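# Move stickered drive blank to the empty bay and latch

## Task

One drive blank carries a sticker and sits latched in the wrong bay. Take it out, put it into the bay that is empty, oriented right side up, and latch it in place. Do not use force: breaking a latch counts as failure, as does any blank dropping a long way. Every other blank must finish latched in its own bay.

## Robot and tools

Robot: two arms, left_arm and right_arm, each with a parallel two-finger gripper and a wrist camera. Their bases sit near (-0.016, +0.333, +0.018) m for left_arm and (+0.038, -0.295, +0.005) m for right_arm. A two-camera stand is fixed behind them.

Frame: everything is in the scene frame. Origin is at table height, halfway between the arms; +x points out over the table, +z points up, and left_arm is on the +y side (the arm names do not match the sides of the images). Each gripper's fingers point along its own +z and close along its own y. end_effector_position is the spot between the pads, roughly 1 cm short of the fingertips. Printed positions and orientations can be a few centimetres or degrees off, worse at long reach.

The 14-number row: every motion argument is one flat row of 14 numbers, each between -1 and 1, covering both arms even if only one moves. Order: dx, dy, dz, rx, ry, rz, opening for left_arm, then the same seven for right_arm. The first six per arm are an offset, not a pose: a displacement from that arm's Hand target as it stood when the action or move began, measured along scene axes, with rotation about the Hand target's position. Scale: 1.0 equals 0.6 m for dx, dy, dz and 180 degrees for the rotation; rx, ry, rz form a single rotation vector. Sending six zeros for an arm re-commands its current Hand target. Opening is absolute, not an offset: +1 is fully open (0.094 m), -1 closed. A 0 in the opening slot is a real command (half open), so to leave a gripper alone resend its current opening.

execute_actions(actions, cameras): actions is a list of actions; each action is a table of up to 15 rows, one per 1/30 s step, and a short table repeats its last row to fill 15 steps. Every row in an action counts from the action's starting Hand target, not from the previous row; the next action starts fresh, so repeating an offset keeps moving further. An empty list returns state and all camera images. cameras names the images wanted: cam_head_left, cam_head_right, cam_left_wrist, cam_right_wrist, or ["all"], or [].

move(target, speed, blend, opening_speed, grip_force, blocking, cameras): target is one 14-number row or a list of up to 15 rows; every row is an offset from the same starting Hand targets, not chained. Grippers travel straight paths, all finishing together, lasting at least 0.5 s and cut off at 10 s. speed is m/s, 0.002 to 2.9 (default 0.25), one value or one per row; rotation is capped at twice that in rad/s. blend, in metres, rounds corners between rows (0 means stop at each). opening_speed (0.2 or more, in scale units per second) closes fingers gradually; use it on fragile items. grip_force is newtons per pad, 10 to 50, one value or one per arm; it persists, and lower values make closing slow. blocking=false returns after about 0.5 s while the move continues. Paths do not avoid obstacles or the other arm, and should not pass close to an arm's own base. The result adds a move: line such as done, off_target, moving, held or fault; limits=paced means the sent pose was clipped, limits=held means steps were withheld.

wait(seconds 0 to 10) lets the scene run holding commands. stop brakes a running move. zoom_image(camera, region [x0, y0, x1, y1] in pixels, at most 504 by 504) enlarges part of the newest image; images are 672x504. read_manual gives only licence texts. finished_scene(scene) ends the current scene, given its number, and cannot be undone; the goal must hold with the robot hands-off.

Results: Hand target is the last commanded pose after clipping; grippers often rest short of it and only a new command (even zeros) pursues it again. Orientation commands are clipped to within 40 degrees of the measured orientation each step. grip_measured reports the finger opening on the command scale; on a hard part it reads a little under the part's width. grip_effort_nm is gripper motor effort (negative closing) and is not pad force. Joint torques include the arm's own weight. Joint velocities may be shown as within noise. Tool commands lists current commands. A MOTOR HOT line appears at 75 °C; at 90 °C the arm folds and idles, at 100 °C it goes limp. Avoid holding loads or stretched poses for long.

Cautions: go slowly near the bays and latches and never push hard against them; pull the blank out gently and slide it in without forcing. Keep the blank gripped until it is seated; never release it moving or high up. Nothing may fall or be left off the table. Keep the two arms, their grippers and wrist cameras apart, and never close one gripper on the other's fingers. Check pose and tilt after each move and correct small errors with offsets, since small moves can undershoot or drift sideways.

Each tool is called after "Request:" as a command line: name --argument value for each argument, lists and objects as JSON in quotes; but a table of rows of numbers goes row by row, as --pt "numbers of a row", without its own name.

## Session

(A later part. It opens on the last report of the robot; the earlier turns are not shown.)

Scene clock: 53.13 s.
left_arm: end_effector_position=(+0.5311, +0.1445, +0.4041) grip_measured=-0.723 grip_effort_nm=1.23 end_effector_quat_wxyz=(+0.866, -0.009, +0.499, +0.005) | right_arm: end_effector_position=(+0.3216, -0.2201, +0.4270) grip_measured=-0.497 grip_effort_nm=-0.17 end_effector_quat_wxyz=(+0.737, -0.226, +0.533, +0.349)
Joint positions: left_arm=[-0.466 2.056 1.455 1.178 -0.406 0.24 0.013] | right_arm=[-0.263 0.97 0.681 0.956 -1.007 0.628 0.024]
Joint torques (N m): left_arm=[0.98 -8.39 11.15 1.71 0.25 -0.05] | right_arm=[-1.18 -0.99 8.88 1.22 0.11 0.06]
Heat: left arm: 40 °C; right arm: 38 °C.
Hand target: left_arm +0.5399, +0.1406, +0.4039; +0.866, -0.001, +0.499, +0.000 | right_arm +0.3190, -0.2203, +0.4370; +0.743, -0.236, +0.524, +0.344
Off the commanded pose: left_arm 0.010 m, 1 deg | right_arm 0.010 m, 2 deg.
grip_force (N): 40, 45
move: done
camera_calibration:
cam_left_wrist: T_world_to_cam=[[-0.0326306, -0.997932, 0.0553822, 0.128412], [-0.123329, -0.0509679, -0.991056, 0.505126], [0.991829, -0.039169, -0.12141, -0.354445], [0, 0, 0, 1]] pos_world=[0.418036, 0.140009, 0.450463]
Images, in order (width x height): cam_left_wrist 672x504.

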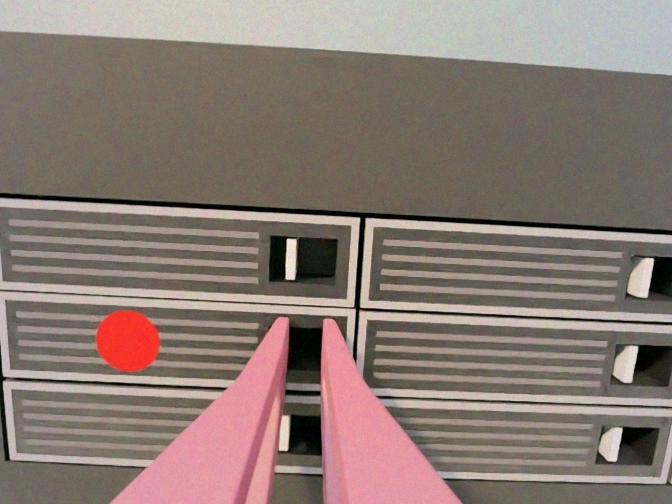

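Request:
move --target '[-0.06,0.0035,0,0,0,0,-0.68,0,0,0,0,0,0,-0.5]' --speed 0.05 --cameras '["cam_left_wrist","cam_right_wrist"]'

Request:
zoom_image --camera "cam_left_wrist" --region '[200, 200, 400, 400]'

Scene clock: 54.83 s.
left_arm: end_effector_position=(+0.5106, +0.1423, +0.4008) grip_measured=-0.722 grip_effort_nm=1.23 end_effector_quat_wxyz=(+0.869, -0.001, +0.495, -0.006) | right_arm: end_effector_position=(+0.3216, -0.2201, +0.4270) grip_measured=-0.497 grip_effort_nm=-0.17 end_effector_quat_wxyz=(+0.737, -0.226, +0.533, +0.349)
Joint positions: left_arm=[-0.482 1.999 1.348 1.237 -0.394 0.241 0.013] | right_arm=[-0.263 0.97 0.681 0.956 -1.007 0.628 0.024]
Joint torques (N m): left_arm=[-0.61 -12.53 5.04 1.77 -0.14 0.15] | right_arm=[-1.1 -0.98 8.99 1.24 0.13 0.05]
Heat: left arm: 40 °C; right arm: 38 °C.
Hand target: left_arm +0.5038, +0.1426, +0.4039; +0.866, -0.001, +0.499, +0.000 | right_arm +0.3190, -0.2203, +0.4370; +0.743, -0.236, +0.524, +0.344
Off the commanded pose: left_arm 0.007 m, 1 deg | right_arm 0.010 m, 2 deg.
grip_force (N): 40, 45
move: done
camera_calibration:
cam_left_wrist: T_world_to_cam=[[-0.0591375, -0.996886, 0.0521689, 0.14045], [-0.11445, -0.0451449, -0.992403, 0.494406], [0.991667, -0.0646589, -0.111424, -0.334883], [0, 0, 0, 1]] pos_world=[0.396984, 0.14068, 0.446008]
cam_right_wrist: T_world_to_cam=[[0.727343, -0.686274, -0.000943829, -0.393404], [-0.199188, -0.209791, -0.957242, 0.45842], [0.656732, 0.696431, -0.289287, 0.182566], [0, 0, 0, 1]] pos_world=[0.257554, -0.300955, 0.491261]
Images, in order (width x height): cam_left_wrist 672x504, cam_right_wrist 672x504.

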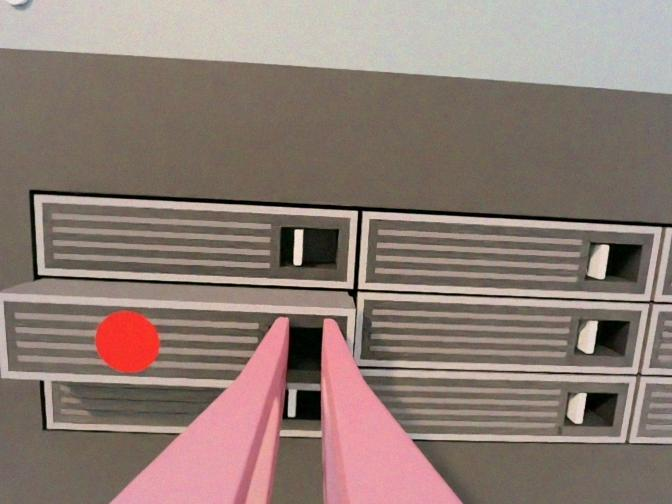

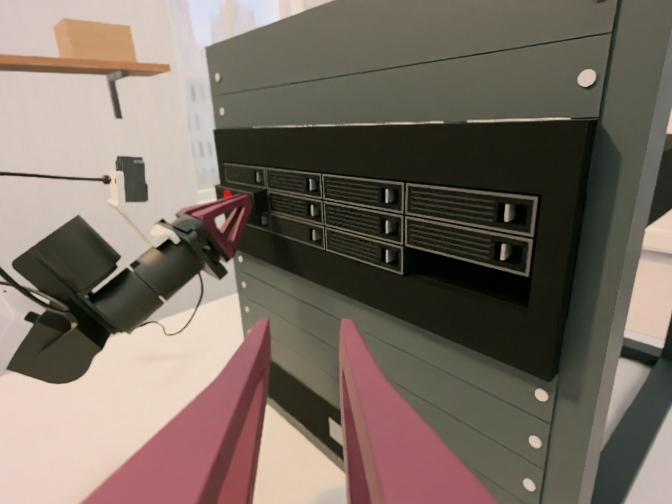

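Scaled by 2.520 from the camera's 672x504 image, which has a finer 960x720 frame.

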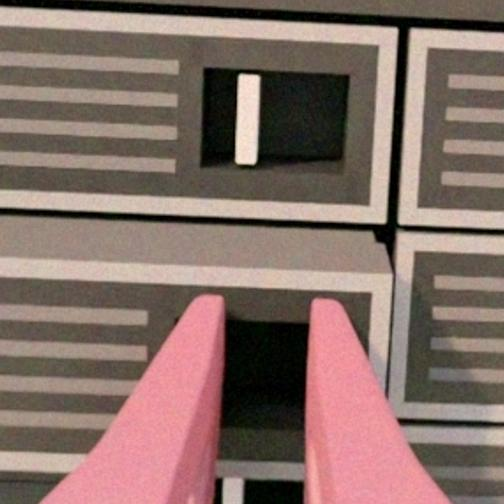

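Request:
move --target '[-0.042,0.001,0,0,0,0,-0.68,0,0,0,0,0,0,-0.5]' --speed 0.05 --cameras '["cam_left_wrist","cam_right_wrist"]'

Scene clock: 56.00 s.
left_arm: end_effector_position=(+0.4876, +0.1430, +0.4000) grip_measured=-0.721 grip_effort_nm=1.23 end_effector_quat_wxyz=(+0.867, +0.002, +0.497, -0.006) | right_arm: end_effector_position=(+0.3216, -0.2201, +0.4270) grip_measured=-0.497 grip_effort_nm=-0.17 end_effector_quat_wxyz=(+0.737, -0.226, +0.533, +0.349)
Joint positions: left_arm=[-0.504 1.924 1.24 1.267 -0.409 0.254 0.013] | right_arm=[-0.263 0.97 0.681 0.956 -1.007 0.628 0.024]
Joint torques (N m): left_arm=[-1.07 -11.93 4.79 1.88 -0.24 0.19] | right_arm=[-1.17 -0.95 8.87 1.23 0.13 0.04]
Heat: left arm: 40 °C; right arm: 38 °C.
Hand target: left_arm +0.4786, +0.1433, +0.4040; +0.866, -0.001, +0.499, +0.000 | right_arm +0.3190, -0.2203, +0.4370; +0.743, -0.236, +0.524, +0.344
Off the commanded pose: left_arm 0.010 m, 1 deg | right_arm 0.010 m, 2 deg.
grip_force (N): 40, 45
move: done
camera_calibration:
cam_left_wrist: T_world_to_cam=[[-0.0618254, -0.996953, 0.0475591, 0.143062], [-0.120473, -0.0398478, -0.991916, 0.493001], [0.990789, -0.0670552, -0.117643, -0.308894], [0, 0, 0, 1]] pos_world=[0.374287, 0.141558, 0.445872]
cam_right_wrist: T_world_to_cam=[[0.727343, -0.686274, -0.000943829, -0.393404], [-0.199188, -0.209791, -0.957242, 0.45842], [0.656732, 0.696431, -0.289287, 0.182566], [0, 0, 0, 1]] pos_world=[0.257554, -0.300955, 0.491261]
Images, in order (width x height): cam_left_wrist 672x504, cam_right_wrist 672x504.

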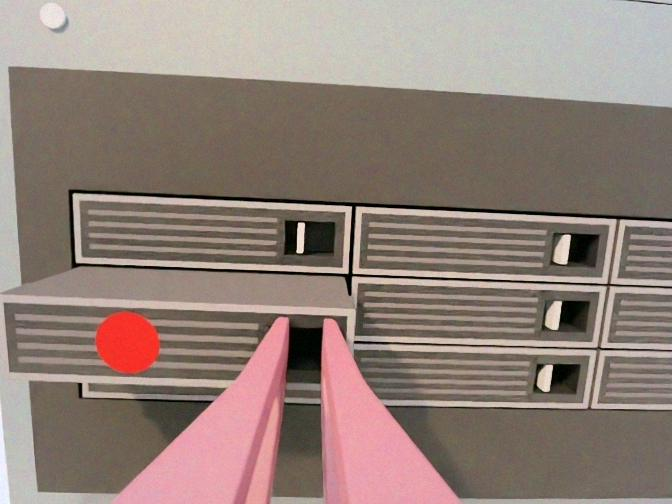

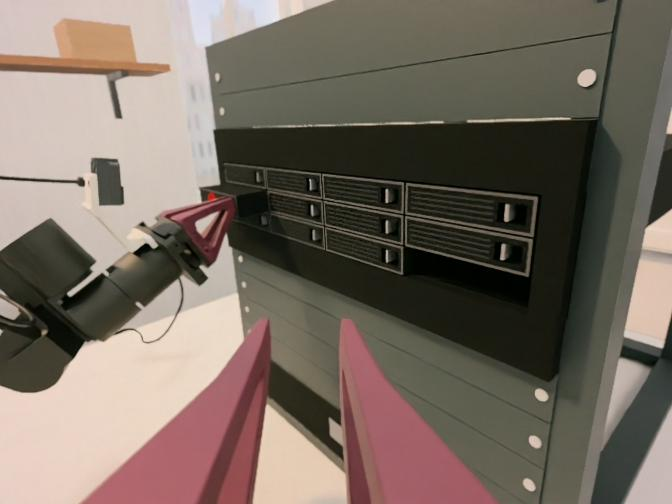

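Request:
move --pt "0 0 0 0 0 0 -0.999 0 0 0 0 0 0 -0.5" --pt "-0.15 0 0 0 0 0 -0.999 0 0 0 0 0 0 -0.5" --speed 0.15 --opening_speed 0.4 --grip_force '[45,45]' --cameras '["cam_left_wrist"]'

Scene clock: 63.27 s.
left_arm: end_effector_position=(+0.3969, +0.1368, +0.3947) grip_measured=-0.995 grip_effort_nm=-0.24 end_effector_quat_wxyz=(+0.861, +0.011, +0.508, -0.001) | right_arm: end_effector_position=(+0.3216, -0.2201, +0.4270) grip_measured=-0.497 grip_effort_nm=-0.17 end_effector_quat_wxyz=(+0.737, -0.226, +0.533, +0.349)
Joint positions: left_arm=[-0.652 1.664 0.903 1.355 -0.531 0.35 0] | right_arm=[-0.263 0.97 0.681 0.956 -1.007 0.628 0.024]
Joint torques (N m): left_arm=[-0.13 -9.09 5.75 2.07 -0.12 0.11] | right_arm=[-1.07 -0.94 9.09 1.23 0.12 0.08]
Heat: left arm: 41 °C; right arm: 39 °C.
Hand target: left_arm +0.3887, +0.1433, +0.4039; +0.866, -0.001, +0.499, +0.000 | right_arm +0.3190, -0.2203, +0.4370; +0.743, -0.236, +0.524, +0.344
Off the commanded pose: left_arm 0.014 m, 2 deg | right_arm 0.010 m, 2 deg.
grip_force (N): 45, 45
move: off_target (left_arm)
camera_calibration:
cam_left_wrist: T_world_to_cam=[[-0.0602937, -0.997766, 0.0287804, 0.138443], [-0.145607, -0.0197329, -0.989146, 0.482615], [0.987504, -0.0638299, -0.144092, -0.20871], [0, 0, 0, 1]] pos_world=[0.284721, 0.134335, 0.443319]
Images, in order (width x height): cam_left_wrist 672x504.

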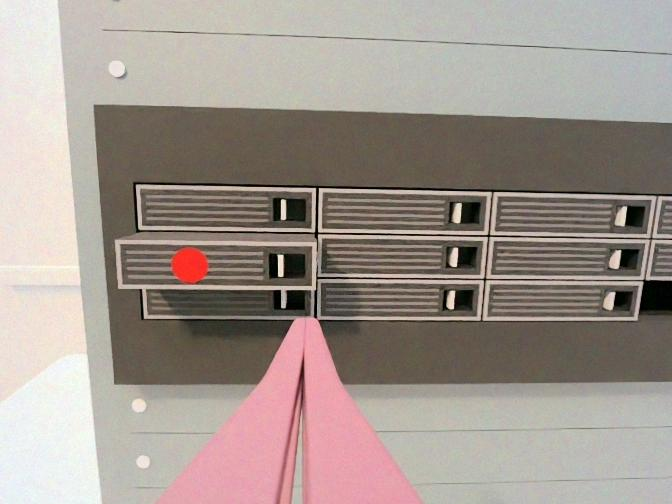

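Request:
move --target '[-0.148,0.361,0.11,0.0089,0.057,-0.135,-0.7,0.068,0.367,-0.062,0.3222,0.3784,0.0025,0.0]' --speed 0.3 --cameras '["cam_head_right","cam_left_wrist","cam_right_wrist"]'

Scene clock: 70.00 s.
left_arm: end_effector_position=(+0.3014, +0.3610, +0.4599) grip_measured=-0.701 grip_effort_nm=0.05 end_effector_quat_wxyz=(+0.795, +0.105, +0.570, -0.176) | right_arm: end_effector_position=(+0.3589, +0.0000, +0.3919) grip_measured=-0.003 grip_effort_nm=0.13 end_effector_quat_wxyz=(+0.351, +0.347, +0.619, +0.611)
Joint positions: left_arm=[0.49 0.982 0.803 0.69 0.838 -0.429 0.014] | right_arm=[0.88 1.274 1.123 0.144 0.336 1.562 0.047]
Joint torques (N m): left_arm=[0.83 -0.73 10.35 2 -0.14 -0.03] | right_arm=[0.12 -4.07 9.74 1.65 0.25 0.03]
Heat: left arm: 40 °C; right arm: 40 °C.
Hand target: left_arm +0.2999, +0.3599, +0.4699; +0.799, +0.116, +0.563, -0.175 | right_arm +0.3597, +0.0000, +0.3997; +0.354, +0.353, +0.613, +0.612
Off the commanded pose: left_arm 0.010 m, 2 deg | right_arm 0.008 m, 1 deg.
grip_force (N): 45, 45
move: done
camera_calibration:
cam_left_wrist: T_world_to_cam=[[-0.435061, -0.896182, 0.0870608, 0.403978], [-0.313359, 0.0600548, -0.947734, 0.540424], [0.844114, -0.439603, -0.306955, 0.163044], [0, 0, 0, 1]] pos_world=[0.207474, 0.401257, 0.527054]
cam_right_wrist: T_world_to_cam=[[0.0031704, -0.0681613, -0.997669, 0.380982], [-0.920223, 0.390273, -0.029588, 0.373612], [0.39138, 0.918173, -0.0614863, 0.000529288], [0, 0, 0, 1]] pos_world=[0.342392, -0.120329, 0.391181]
Images, in order (width x height): cam_head_right 672x504, cam_left_wrist 672x504, cam_right_wrist 672x504.

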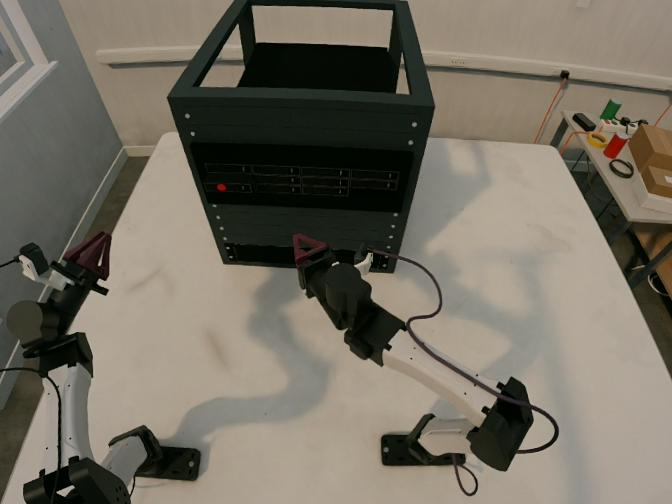

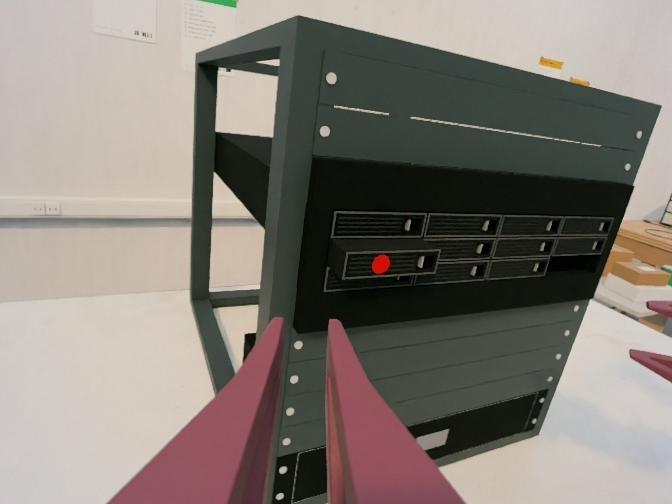

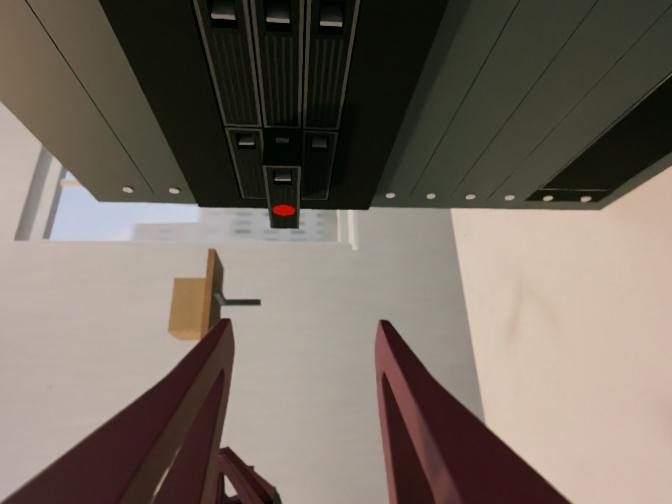

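Request:
move --target '[0,0,0,0,0,0,-0.7,0.143,0.208,0.035,0,0,0,0.0]' --speed 0.2 --cameras '["cam_left_wrist","cam_right_wrist"]'

Scene clock: 73.03 s.
left_arm: end_effector_position=(+0.3013, +0.3609, +0.4600) grip_measured=-0.701 grip_effort_nm=0.05 end_effector_quat_wxyz=(+0.795, +0.106, +0.570, -0.176) | right_arm: end_effector_position=(+0.4462, +0.1241, +0.4150) grip_measured=-0.003 grip_effort_nm=0.13 end_effector_quat_wxyz=(+0.351, +0.347, +0.618, +0.612)
Joint positions: left_arm=[0.49 0.982 0.803 0.69 0.838 -0.43 0.014] | right_arm=[0.91 1.868 1.808 0.056 0.367 1.563 0.047]
Joint torques (N m): left_arm=[0.8 -0.75 10.36 2 -0.14 -0.03] | right_arm=[0.2 -9.39 9.63 1.65 0.23 0.05]
Heat: left arm: 41 °C; right arm: 41 °C.
Hand target: left_arm +0.2999, +0.3598, +0.4698; +0.799, +0.116, +0.563, -0.175 | right_arm +0.4455, +0.1248, +0.4209; +0.354, +0.353, +0.612, +0.613
Off the commanded pose: left_arm 0.010 m, 2 deg | right_arm 0.006 m, 1 deg.
grip_force (N): 45, 45
move: done
camera_calibration:
cam_left_wrist: T_world_to_cam=[[-0.435942, -0.895761, 0.0869922, 0.403889], [-0.313106, 0.060334, -0.9478, 0.540269], [0.843753, -0.440423, -0.30677, 0.163392], [0, 0, 0, 1]] pos_world=[0.207371, 0.401153, 0.527055]
cam_right_wrist: T_world_to_cam=[[0.00430748, -0.0658481, -0.99782, 0.411588], [-0.919874, 0.391082, -0.0297793, 0.40603], [0.392191, 0.917997, -0.0588873, -0.147557], [0, 0, 0, 1]] pos_world=[0.429594, 0.00376807, 0.414093]
Images, in order (width x height): cam_left_wrist 672x504, cam_right_wrist 672x504.

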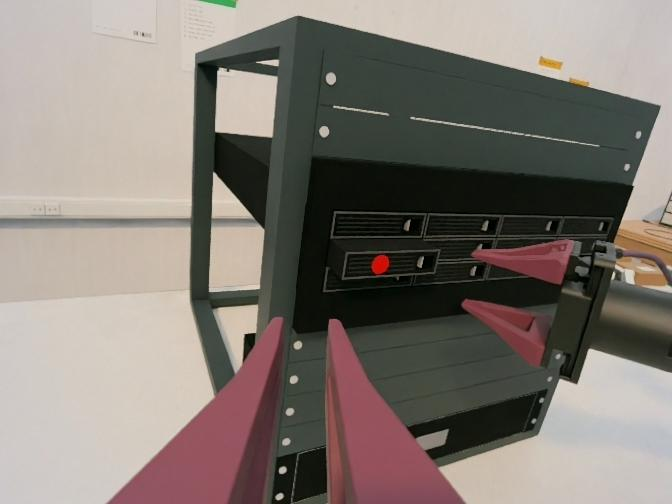

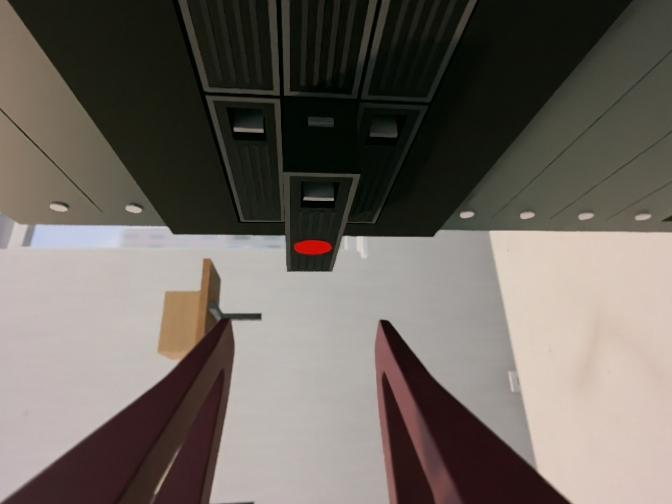

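Request:
move --target '[0,0,0,0,0,0,-0.7,0.07,0.033,-0.006,0,0,0,0.0]' --speed 0.1 --cameras '["cam_left_wrist","cam_right_wrist"]'

Request:
zoom_image --camera "cam_left_wrist" --region '[300, 180, 560, 380]'

Scene clock: 75.50 s.
left_arm: end_effector_position=(+0.3013, +0.3609, +0.4600) grip_measured=-0.701 grip_effort_nm=0.05 end_effector_quat_wxyz=(+0.795, +0.106, +0.570, -0.176) | right_arm: end_effector_position=(+0.4861, +0.1436, +0.4125) grip_measured=-0.003 grip_effort_nm=0.13 end_effector_quat_wxyz=(+0.357, +0.353, +0.614, +0.608)
Joint positions: left_arm=[0.49 0.982 0.803 0.69 0.838 -0.43 0.014] | right_arm=[0.875 2.053 2.058 -0.01 0.353 1.563 0.047]
Joint torques (N m): left_arm=[0.84 -0.73 10.32 2 -0.15 -0.04] | right_arm=[-0.7 -10.71 9.46 1.71 -0.16 -0.01]
Heat: left arm: 41 °C; right arm: 41 °C.
Hand target: left_arm +0.2999, +0.3598, +0.4698; +0.799, +0.116, +0.563, -0.175 | right_arm +0.4875, +0.1446, +0.4172; +0.353, +0.353, +0.613, +0.612
Off the commanded pose: left_arm 0.010 m, 2 deg | right_arm 0.005 m, 1 deg.
grip_force (N): 45, 45
move: done
camera_calibration:
cam_left_wrist: T_world_to_cam=[[-0.435942, -0.895761, 0.0869922, 0.403889], [-0.313106, 0.060334, -0.9478, 0.540269], [0.843753, -0.440423, -0.30677, 0.163392], [0, 0, 0, 1]] pos_world=[0.207371, 0.401153, 0.527055]
cam_right_wrist: T_world_to_cam=[[0.0022, -0.0661333, -0.997808, 0.411222], [-0.911652, 0.409925, -0.0291793, 0.428141], [0.410956, 0.909719, -0.0593888, -0.18899], [0, 0, 0, 1]] pos_world=[0.467078, 0.0236181, 0.41159]
Images, in order (width x height): cam_left_wrist 672x504, cam_right_wrist 672x504.

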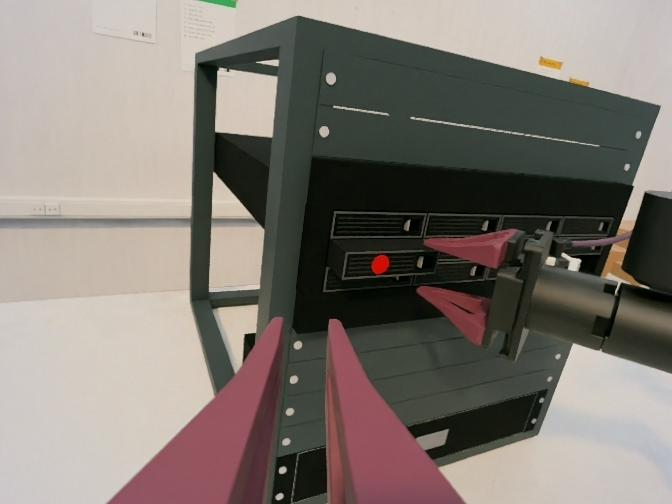

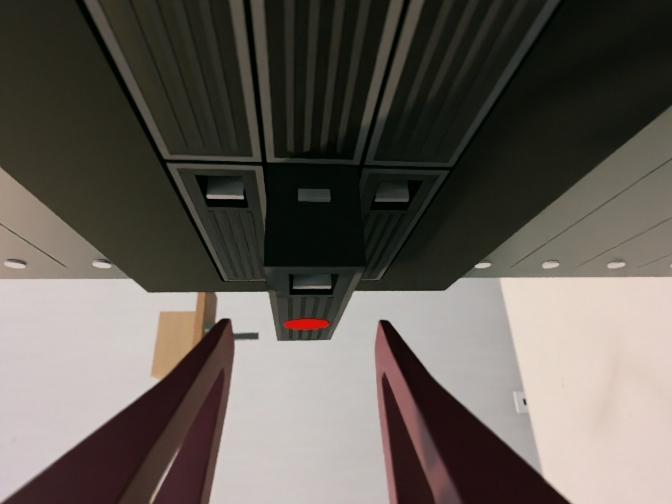

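Scaled by 1.938 from the camera's 672x504 image, which has a finer 960x720 frame.

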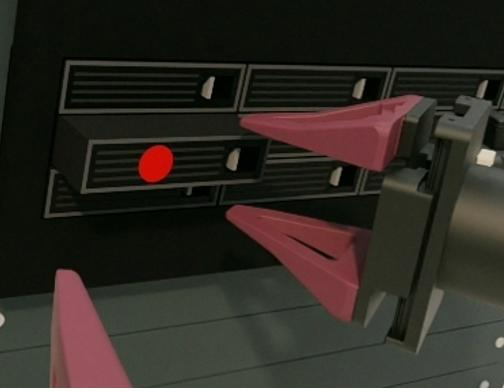

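Request:
move --target '[0,0,0,0,0,0,-0.7,0.072,0.036,-0.005,0,0,0,0.0]' --speed 0.08 --cameras '["cam_left_wrist","cam_right_wrist"]'

Request:
zoom_image --camera "cam_left_wrist" --region '[300, 180, 560, 380]'

Scene clock: 78.03 s.
left_arm: end_effector_position=(+0.3013, +0.3609, +0.4600) grip_measured=-0.701 grip_effort_nm=0.05 end_effector_quat_wxyz=(+0.795, +0.106, +0.570, -0.176) | right_arm: end_effector_position=(+0.5265, +0.1686, +0.4128) grip_measured=-0.003 grip_effort_nm=0.13 end_effector_quat_wxyz=(+0.355, +0.350, +0.615, +0.611)
Joint positions: left_arm=[0.49 0.982 0.803 0.69 0.838 -0.43 0.014] | right_arm=[0.843 2.328 2.508 -0.18 0.311 1.563 0.047]
Joint torques (N m): left_arm=[0.8 -0.75 10.36 2 -0.15 -0.04] | right_arm=[-1.33 -12.11 9.05 1.7 -0.1 0.02]
Heat: left arm: 41 °C; right arm: 42 °C.
Hand target: left_arm +0.2999, +0.3598, +0.4698; +0.799, +0.116, +0.563, -0.175 | right_arm +0.5307, +0.1661, +0.4143; +0.354, +0.353, +0.612, +0.612
Off the commanded pose: left_arm 0.010 m, 2 deg | right_arm 0.005 m, 0 deg.
grip_force (N): 45, 45
move: done
camera_calibration:
cam_left_wrist: T_world_to_cam=[[-0.435942, -0.895761, 0.0869922, 0.403889], [-0.313106, 0.060334, -0.9478, 0.540269], [0.843753, -0.440423, -0.30677, 0.163392], [0, 0, 0, 1]] pos_world=[0.207371, 0.401153, 0.527055]
cam_right_wrist: T_world_to_cam=[[0.00545482, -0.0628783, -0.998006, 0.410861], [-0.915595, 0.400961, -0.0302665, 0.458734], [0.402064, 0.913935, -0.0553839, -0.22599], [0, 0, 0, 1]] pos_world=[0.508636, 0.0484405, 0.41141]
Images, in order (width x height): cam_left_wrist 672x504, cam_right_wrist 672x504.

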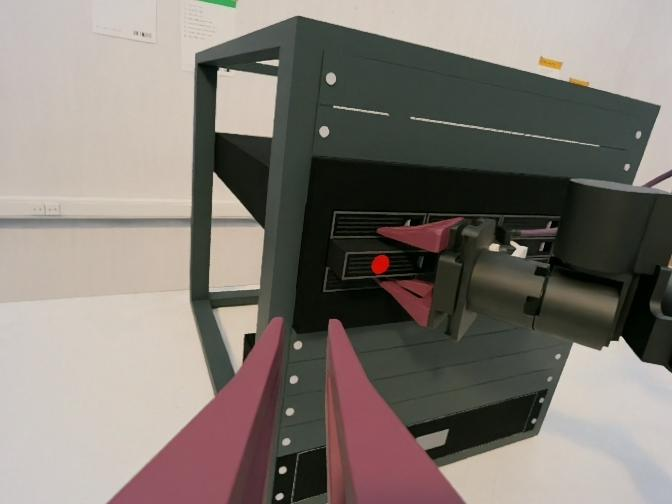

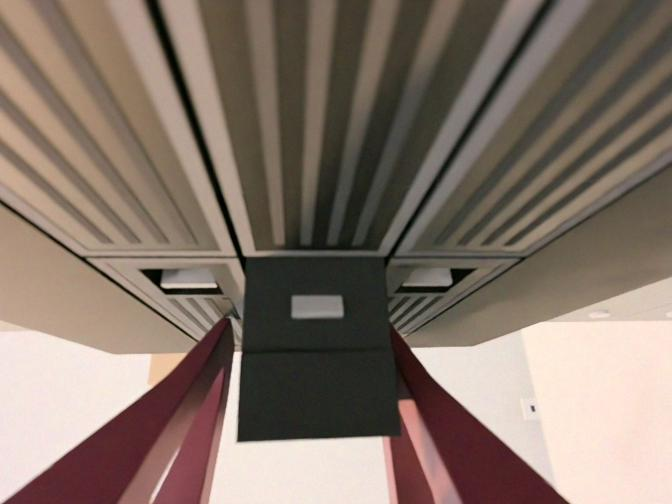

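Scaled by 1.938 from the camera's 672x504 image, which has a finer 960x720 frame.

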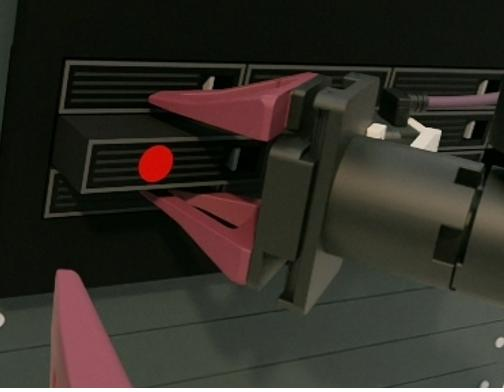

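Request:
move --pt "0 0 0 0 0 0 -0.7 -0.06 -0.03 -0.02 0 0 0 0.0" --pt "0 0 0 0 0 0 -0.7 0.0 0.0 -0.004 0 0 0 0.0" --speed 0.08 --cameras '[]'

Scene clock: 81.17 s.
left_arm: end_effector_position=(+0.3013, +0.3609, +0.4600) grip_measured=-0.701 grip_effort_nm=0.05 end_effector_quat_wxyz=(+0.795, +0.106, +0.570, -0.176) | right_arm: end_effector_position=(+0.5267, +0.1680, +0.4107) grip_measured=-0.002 grip_effort_nm=0.09 end_effector_quat_wxyz=(+0.355, +0.351, +0.614, +0.612)
Joint positions: left_arm=[0.49 0.982 0.803 0.69 0.838 -0.43 0.014] | right_arm=[0.842 2.318 2.48 -0.162 0.311 1.565 0.047]
Joint torques (N m): left_arm=[0.8 -0.79 10.35 2 -0.15 -0.03] | right_arm=[-1.11 -12.12 9.21 1.69 -0.1 -0.03]
Heat: left arm: 42 °C; right arm: 42 °C.
Hand target: left_arm +0.2999, +0.3598, +0.4698; +0.799, +0.116, +0.563, -0.175 | right_arm +0.5308, +0.1661, +0.4119; +0.354, +0.353, +0.612, +0.612
Off the commanded pose: left_arm 0.010 m, 2 deg | right_arm 0.005 m, 0 deg.
grip_force (N): 45, 45
move: done
No camera images: "cameras" was empty.

Good (0.4107). Close.

Request:
move --target '[0,0,0,0,0,0,-0.7,0,0,0,0,0,0,-0.55]' --opening_speed 0.3 --cameras '["cam_left_wrist","cam_right_wrist"]'

Request:
zoom_image --camera "cam_left_wrist" --region '[300, 180, 560, 380]'

Scene clock: 83.67 s.
left_arm: end_effector_position=(+0.3013, +0.3609, +0.4600) grip_measured=-0.701 grip_effort_nm=0.05 end_effector_quat_wxyz=(+0.795, +0.106, +0.570, -0.176) | right_arm: end_effector_position=(+0.5265, +0.1679, +0.4115) grip_measured=-0.411 grip_effort_nm=-0.95 end_effector_quat_wxyz=(+0.353, +0.352, +0.613, +0.613)
Joint positions: left_arm=[0.49 0.982 0.803 0.69 0.838 -0.43 0.014] | right_arm=[0.842 2.318 2.482 -0.163 0.31 1.57 0.028]
Joint torques (N m): left_arm=[0.81 -0.76 10.35 2 -0.16 -0.03] | right_arm=[-1.22 -12.03 9.07 1.71 -0.11 -0.08]
Heat: left arm: 42 °C; right arm: 42 °C.
Hand target: left_arm +0.2999, +0.3598, +0.4698; +0.799, +0.116, +0.563, -0.175 | right_arm +0.5308, +0.1661, +0.4117; +0.354, +0.353, +0.613, +0.612
Off the commanded pose: left_arm 0.010 m, 2 deg | right_arm 0.005 m, 0 deg.
grip_force (N): 45, 45
move: done
camera_calibration:
cam_left_wrist: T_world_to_cam=[[-0.435942, -0.895761, 0.0869922, 0.403889], [-0.313106, 0.060334, -0.9478, 0.540269], [0.843753, -0.440423, -0.30677, 0.163392], [0, 0, 0, 1]] pos_world=[0.207371, 0.401153, 0.527055]
cam_right_wrist: T_world_to_cam=[[0.00329629, -0.0555183, -0.998452, 0.40958], [-0.915474, 0.401578, -0.0253518, 0.456812], [0.402364, 0.91414, -0.0495018, -0.228128], [0, 0, 0, 1]] pos_world=[0.508639, 0.0478348, 0.409234]
Images, in order (width x height): cam_left_wrist 672x504, cam_right_wrist 672x504.

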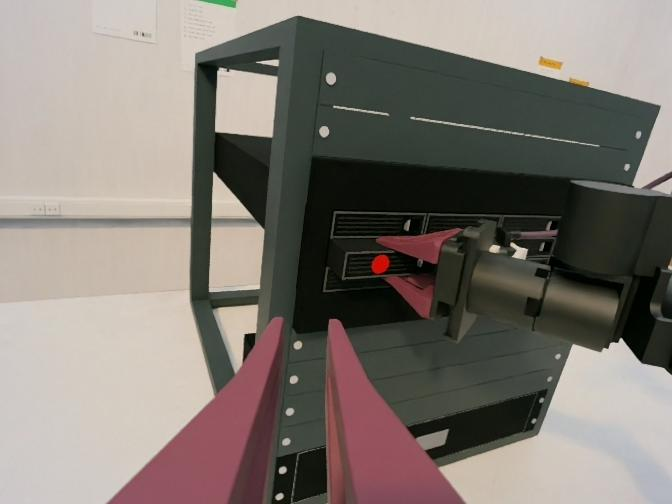

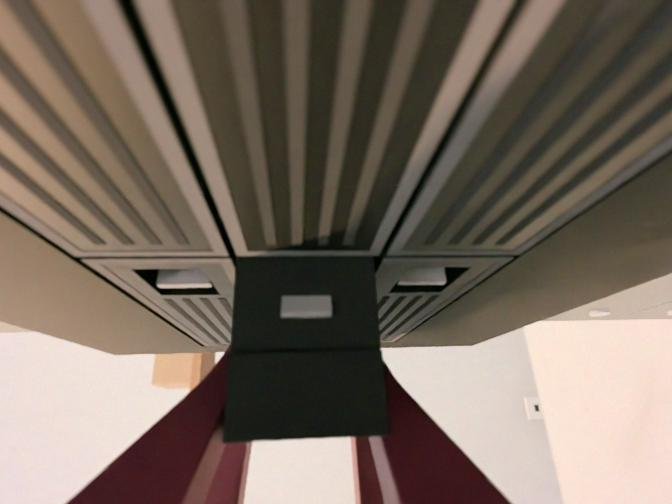

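Scaled by 1.938 from the camera's 672x504 image, which has a finer 960x720 frame.

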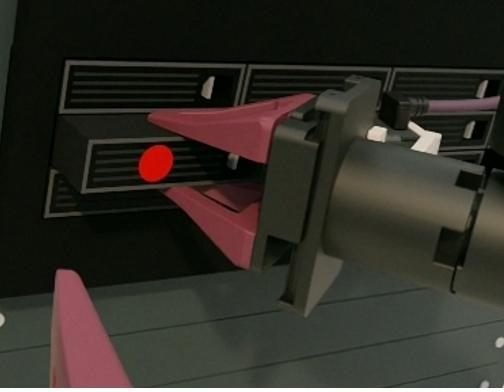

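Request:
move --target '[0,0,0,0,0,0,-0.7,-0.08,0.003,0,0,0,0,-0.55]' --speed 0.06 --cameras '["cam_left_wrist","cam_right_wrist"]'

Scene clock: 85.37 s.
left_arm: end_effector_position=(+0.3013, +0.3609, +0.4600) grip_measured=-0.701 grip_effort_nm=0.05 end_effector_quat_wxyz=(+0.795, +0.106, +0.570, -0.176) | right_arm: end_effector_position=(+0.5211, +0.1700, +0.4098) grip_measured=-0.422 grip_effort_nm=-0.96 end_effector_quat_wxyz=(+0.361, +0.338, +0.588, +0.640)
Joint positions: left_arm=[0.49 0.982 0.803 0.69 0.838 -0.43 0.014] | right_arm=[0.849 2.252 2.278 0.057 0.308 1.553 0.027]
Joint torques (N m): left_arm=[0.77 -0.75 10.33 2 -0.14 -0.04] | right_arm=[4.77 -20.59 3.74 0.66 0.74 0.05]
Heat: left arm: 43 °C; right arm: 42 °C.
Hand target: left_arm +0.2999, +0.3598, +0.4698; +0.799, +0.116, +0.563, -0.175 | right_arm +0.4826, +0.1680, +0.4120; +0.354, +0.353, +0.612, +0.613
Off the commanded pose: left_arm 0.010 m, 2 deg | right_arm 0.038 m, 5 deg.
grip_force (N): 45, 45
move: off_target (right_arm)
camera_calibration:
cam_left_wrist: T_world_to_cam=[[-0.435942, -0.895761, 0.0869922, 0.403889], [-0.313106, 0.060334, -0.9478, 0.540269], [0.843753, -0.440423, -0.30677, 0.163392], [0, 0, 0, 1]] pos_world=[0.207371, 0.401153, 0.527055]
cam_right_wrist: T_world_to_cam=[[0.0673232, -0.00904545, -0.99769, 0.366532], [-0.91612, 0.395534, -0.065405, 0.468672], [0.395212, 0.918407, 0.0183419, -0.252697], [0, 0, 0, 1]] pos_world=[0.504552, 0.0500189, 0.400973]
Images, in order (width x height): cam_left_wrist 672x504, cam_right_wrist 672x504.

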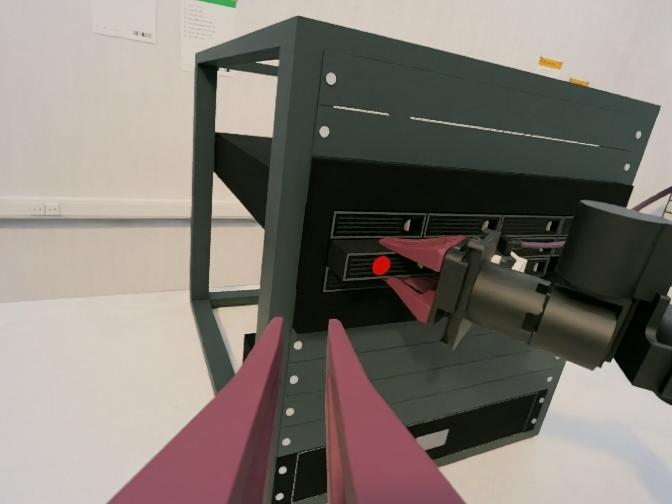

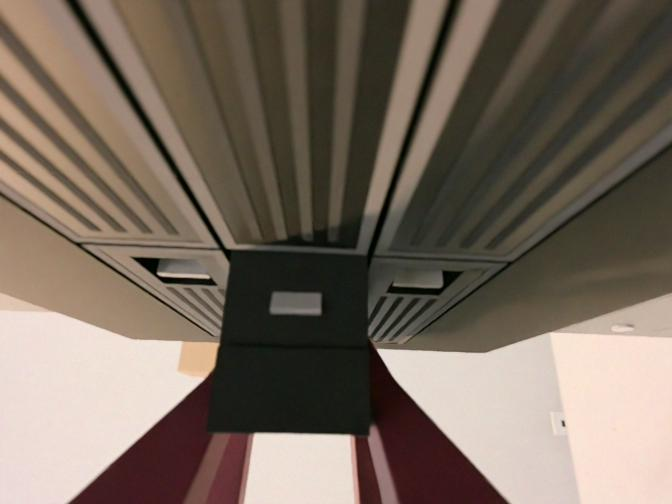

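Request:
move --target '[0,0,0,0,0,0,-0.7,0.06,-0.003,0,0,0,0,-0.55]' --speed 0.06 --cameras '["cam_right_wrist"]'

Scene clock: 88.60 s.
left_arm: end_effector_position=(+0.3013, +0.3609, +0.4600) grip_measured=-0.701 grip_effort_nm=0.05 end_effector_quat_wxyz=(+0.795, +0.106, +0.570, -0.176) | right_arm: end_effector_position=(+0.5217, +0.1693, +0.4126) grip_measured=-0.422 grip_effort_nm=-0.95 end_effector_quat_wxyz=(+0.354, +0.344, +0.600, +0.630)
Joint positions: left_arm=[0.49 0.982 0.803 0.69 0.838 -0.43 0.014] | right_arm=[0.847 2.27 2.358 -0.042 0.303 1.566 0.027]
Joint torques (N m): left_arm=[0.81 -0.76 10.35 1.99 -0.15 -0.04] | right_arm=[0.09 -13.71 9.46 1.05 0.18 -0.09]
Heat: left arm: 43 °C; right arm: 42 °C.
Hand target: left_arm +0.2999, +0.3598, +0.4698; +0.799, +0.116, +0.563, -0.175 | right_arm +0.5187, +0.1661, +0.4119; +0.354, +0.353, +0.613, +0.612
Off the commanded pose: left_arm 0.010 m, 2 deg | right_arm 0.004 m, 3 deg.
grip_force (N): 45, 45
move: off_target (right_arm)
camera_calibration:
cam_right_wrist: T_world_to_cam=[[0.0358509, -0.0258431, -0.999023, 0.389085], [-0.919352, 0.391067, -0.0431081, 0.462906], [0.391799, 0.919999, -0.00973881, -0.239256], [0, 0, 0, 1]] pos_world=[0.505365, 0.0491434, 0.40633]
Images, in order (width x height): cam_right_wrist 672x504.

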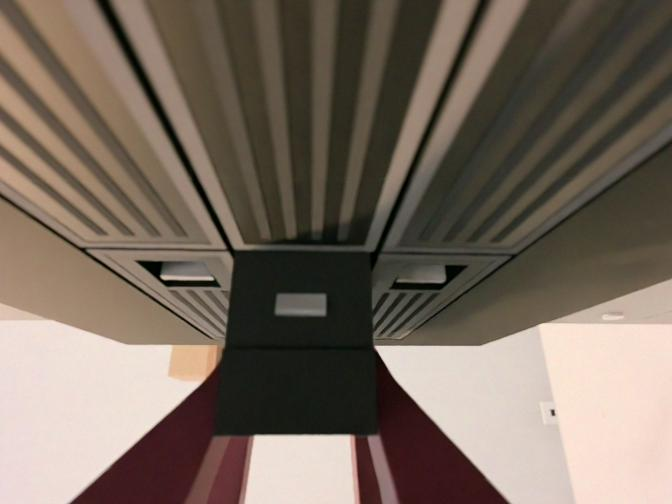

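Request:
move --target '[0,0,0,0,0,0,-0.7,-0.10,-0.01,0.0,-0.0139,0.024,0,-0.55]' --speed 0.05 --cameras '["cam_right_wrist","cam_left_wrist"]'

Scene clock: 91.53 s.
left_arm: end_effector_position=(+0.3013, +0.3609, +0.4600) grip_measured=-0.701 grip_effort_nm=0.05 end_effector_quat_wxyz=(+0.795, +0.106, +0.570, -0.176) | right_arm: end_effector_position=(+0.5116, +0.1697, +0.4099) grip_measured=-0.422 grip_effort_nm=-0.95 end_effector_quat_wxyz=(+0.354, +0.345, +0.599, +0.630)
Joint positions: left_arm=[0.49 0.982 0.803 0.69 0.838 -0.43 0.014] | right_arm=[0.863 2.223 2.266 0.005 0.321 1.567 0.027]
Joint torques (N m): left_arm=[0.84 -0.75 10.32 2 -0.14 -0.04] | right_arm=[5.9 -22.89 4.1 -0.06 0.83 0.15]
Heat: left arm: 43 °C; right arm: 42 °C.
Hand target: left_arm +0.2999, +0.3598, +0.4698; +0.799, +0.116, +0.563, -0.175 | right_arm +0.4587, +0.1602, +0.4118; +0.338, +0.368, +0.639, +0.585
Off the commanded pose: left_arm 0.010 m, 2 deg | right_arm 0.054 m, 8 deg.
grip_force (N): 45, 45
move: off_target (right_arm)
camera_calibration:
cam_left_wrist: T_world_to_cam=[[-0.435942, -0.895761, 0.0869922, 0.403889], [-0.313106, 0.060334, -0.9478, 0.540269], [0.843753, -0.440423, -0.30677, 0.163392], [0, 0, 0, 1]] pos_world=[0.207371, 0.401153, 0.527055]
cam_right_wrist: T_world_to_cam=[[0.0353745, -0.022812, -0.999114, 0.386505], [-0.918521, 0.393189, -0.0414984, 0.451901], [0.393787, 0.919175, -0.00704444, -0.237606], [0, 0, 0, 1]] pos_world=[0.494974, 0.0495357, 0.403242]
Images, in order (width x height): cam_left_wrist 672x504, cam_right_wrist 672x504.

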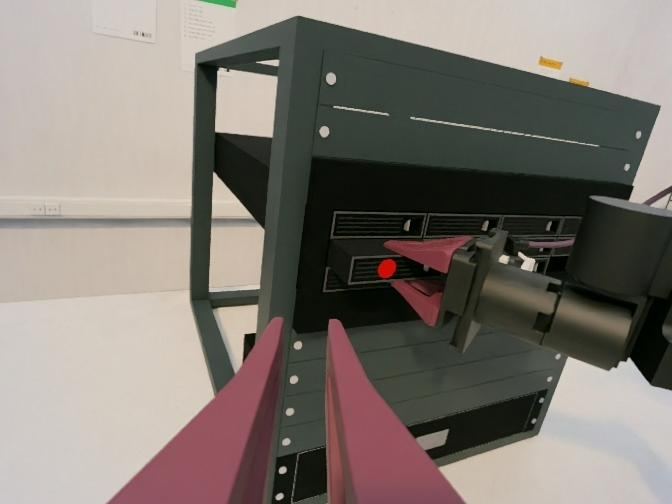

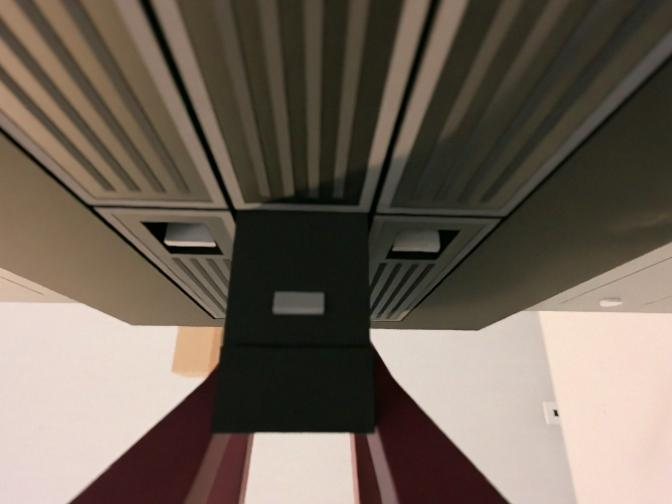

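Request:
move --target '[0,0,0,0,0,0,-0.7,-0.01,0.018,0.003,0,0,0,-0.55]' --speed 0.05 --cameras '["cam_right_wrist"]'

Scene clock: 93.43 s.
left_arm: end_effector_position=(+0.3013, +0.3609, +0.4600) grip_measured=-0.701 grip_effort_nm=0.06 end_effector_quat_wxyz=(+0.795, +0.106, +0.570, -0.176) | right_arm: end_effector_position=(+0.5106, +0.1701, +0.4102) grip_measured=-0.423 grip_effort_nm=-0.95 end_effector_quat_wxyz=(+0.356, +0.346, +0.598, +0.630)
Joint positions: left_arm=[0.49 0.982 0.803 0.69 0.838 -0.43 0.014] | right_arm=[0.867 2.223 2.266 0.006 0.331 1.565 0.027]
Joint torques (N m): left_arm=[0.83 -0.76 10.35 1.99 -0.15 -0.04] | right_arm=[7.66 -21.09 6.64 -0.07 0.92 0.16]
Heat: left arm: 44 °C; right arm: 44 °C.
Hand target: left_arm +0.2999, +0.3598, +0.4698; +0.799, +0.116, +0.563, -0.175 | right_arm +0.4528, +0.1709, +0.4137; +0.338, +0.368, +0.639, +0.585
Off the commanded pose: left_arm 0.010 m, 2 deg | right_arm 0.058 m, 8 deg.
grip_force (N): 45, 45
move: off_target (right_arm)
camera_calibration:
cam_right_wrist: T_world_to_cam=[[0.0372598, -0.0238893, -0.99902, 0.386059], [-0.916117, 0.398523, -0.0436976, 0.449712], [0.399176, 0.916847, -0.00703649, -0.239975], [0, 0, 0, 1]] pos_world=[0.493396, 0.0500224, 0.403643]
Images, in order (width x height): cam_right_wrist 672x504.

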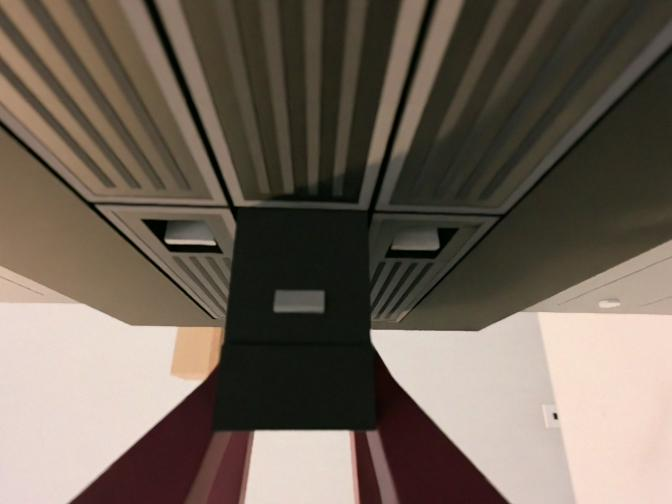

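Request:
move --pt "0 0 0 0 0 0 -0.7 0.10 -0.003 -0.002 0 0 0 -0.55" --pt "0 0 0 0 0 0 -0.7 0.10 -0.003 -0.002 0 0 0 -0.2" --pt "0 0 0 0 0 0 -0.7 0.05 -0.003 -0.03 0.0139 -0.024 0 -0.2" --pt "0 0 0 0 0 0 -0.7 0.112 0.008 -0.003 0.0139 -0.024 0 -0.2" --speed 0.08 --cameras '["cam_right_wrist","cam_left_wrist"]'

Scene clock: 98.80 s.
left_arm: end_effector_position=(+0.3013, +0.3609, +0.4600) grip_measured=-0.701 grip_effort_nm=0.05 end_effector_quat_wxyz=(+0.795, +0.106, +0.570, -0.176) | right_arm: end_effector_position=(+0.5188, +0.1742, +0.4107) grip_measured=-0.202 grip_effort_nm=0.08 end_effector_quat_wxyz=(+0.354, +0.358, +0.610, +0.612)
Joint positions: left_arm=[0.49 0.982 0.803 0.69 0.838 -0.43 0.014] | right_arm=[0.865 2.318 2.479 -0.161 0.345 1.578 0.037]
Joint torques (N m): left_arm=[0.85 -0.76 10.33 2 -0.15 -0.03] | right_arm=[-0.65 -11.96 9.13 1.66 -0.19 -0.17]
Heat: left arm: 44 °C; right arm: 45 °C.
Hand target: left_arm +0.2999, +0.3598, +0.4698; +0.799, +0.116, +0.563, -0.175 | right_arm +0.5199, +0.1757, +0.4118; +0.354, +0.353, +0.612, +0.612
Off the commanded pose: left_arm 0.010 m, 2 deg | right_arm 0.002 m, 1 deg.
grip_force (N): 45, 45
move: done
camera_calibration:
cam_left_wrist: T_world_to_cam=[[-0.435942, -0.895761, 0.0869922, 0.403889], [-0.313106, 0.060334, -0.9478, 0.540269], [0.843753, -0.440423, -0.30677, 0.163392], [0, 0, 0, 1]] pos_world=[0.207371, 0.401153, 0.527055]
cam_right_wrist: T_world_to_cam=[[-0.00160067, -0.0494654, -0.998775, 0.410834], [-0.911069, 0.41182, -0.0189357, 0.440426], [0.412252, 0.909922, -0.0457256, -0.236677], [0, 0, 0, 1]] pos_world=[0.499487, 0.0543037, 0.407848]
Images, in order (width x height): cam_left_wrist 672x504, cam_right_wrist 672x504.

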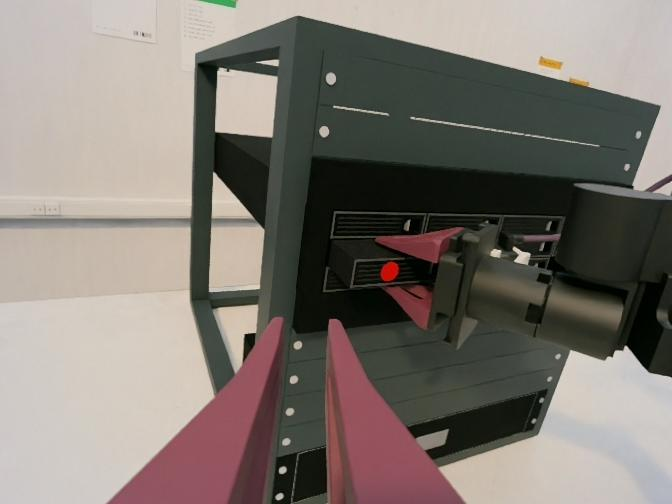

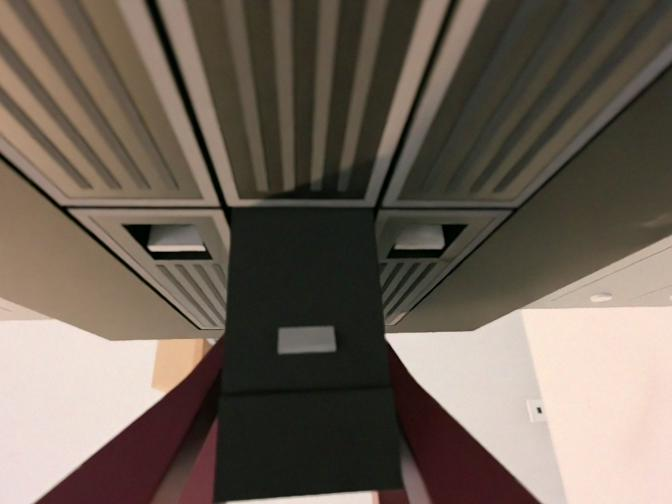

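Request:
move --pt "0 0 0 0 0 0 -0.7 0.0 0.0 0 0 0 0 -0.55" --pt "0 0 0 0 0 0 -0.7 -0.10 0.0 0 0 0 0 -0.55" --speed 0.05 --grip_force '[45,25]' --cameras '["cam_right_wrist","cam_left_wrist"]'

Scene clock: 101.87 s.
left_arm: end_effector_position=(+0.3013, +0.3609, +0.4600) grip_measured=-0.701 grip_effort_nm=0.05 end_effector_quat_wxyz=(+0.795, +0.106, +0.570, -0.176) | right_arm: end_effector_position=(+0.5134, +0.1756, +0.4095) grip_measured=-0.413 grip_effort_nm=-0.59 end_effector_quat_wxyz=(+0.367, +0.338, +0.581, +0.643)
Joint positions: left_arm=[0.49 0.982 0.803 0.69 0.838 -0.43 0.014] | right_arm=[0.872 2.246 2.25 0.097 0.34 1.546 0.028]
Joint torques (N m): left_arm=[0.79 -0.75 10.33 1.99 -0.16 -0.04] | right_arm=[6.8 -21.94 3.29 0.43 0.88 0.08]
Heat: left arm: 45 °C; right arm: 46 °C.
Hand target: left_arm +0.2999, +0.3598, +0.4698; +0.799, +0.116, +0.563, -0.175 | right_arm +0.4599, +0.1757, +0.4119; +0.354, +0.353, +0.612, +0.612
Off the commanded pose: left_arm 0.010 m, 2 deg | right_arm 0.053 m, 5 deg.
grip_force (N): 45, 25
move: off_target (right_arm)
camera_calibration:
cam_left_wrist: T_world_to_cam=[[-0.435942, -0.895761, 0.0869922, 0.403889], [-0.313106, 0.060334, -0.9478, 0.540269], [0.843753, -0.440423, -0.30677, 0.163392], [0, 0, 0, 1]] pos_world=[0.207371, 0.401153, 0.527055]
cam_right_wrist: T_world_to_cam=[[0.079821, -0.00020622, -0.996809, 0.358505], [-0.911229, 0.40537, -0.0730519, 0.458288], [0.404091, 0.914153, 0.0321691, -0.264275], [0, 0, 0, 1]] pos_world=[0.49578, 0.0558855, 0.399342]
Images, in order (width x height): cam_left_wrist 672x504, cam_right_wrist 672x504.

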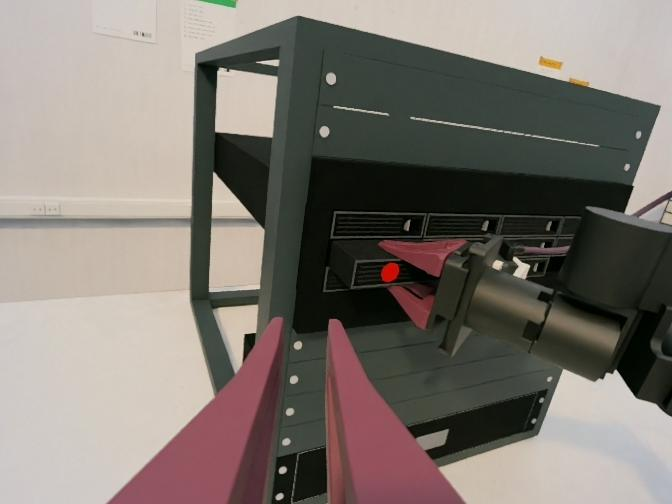

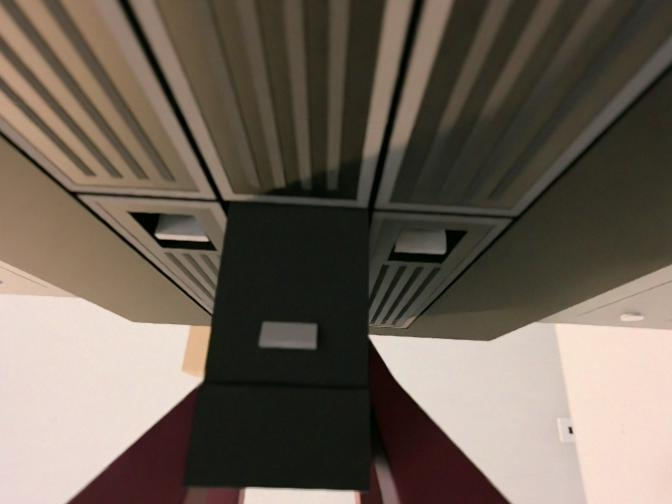

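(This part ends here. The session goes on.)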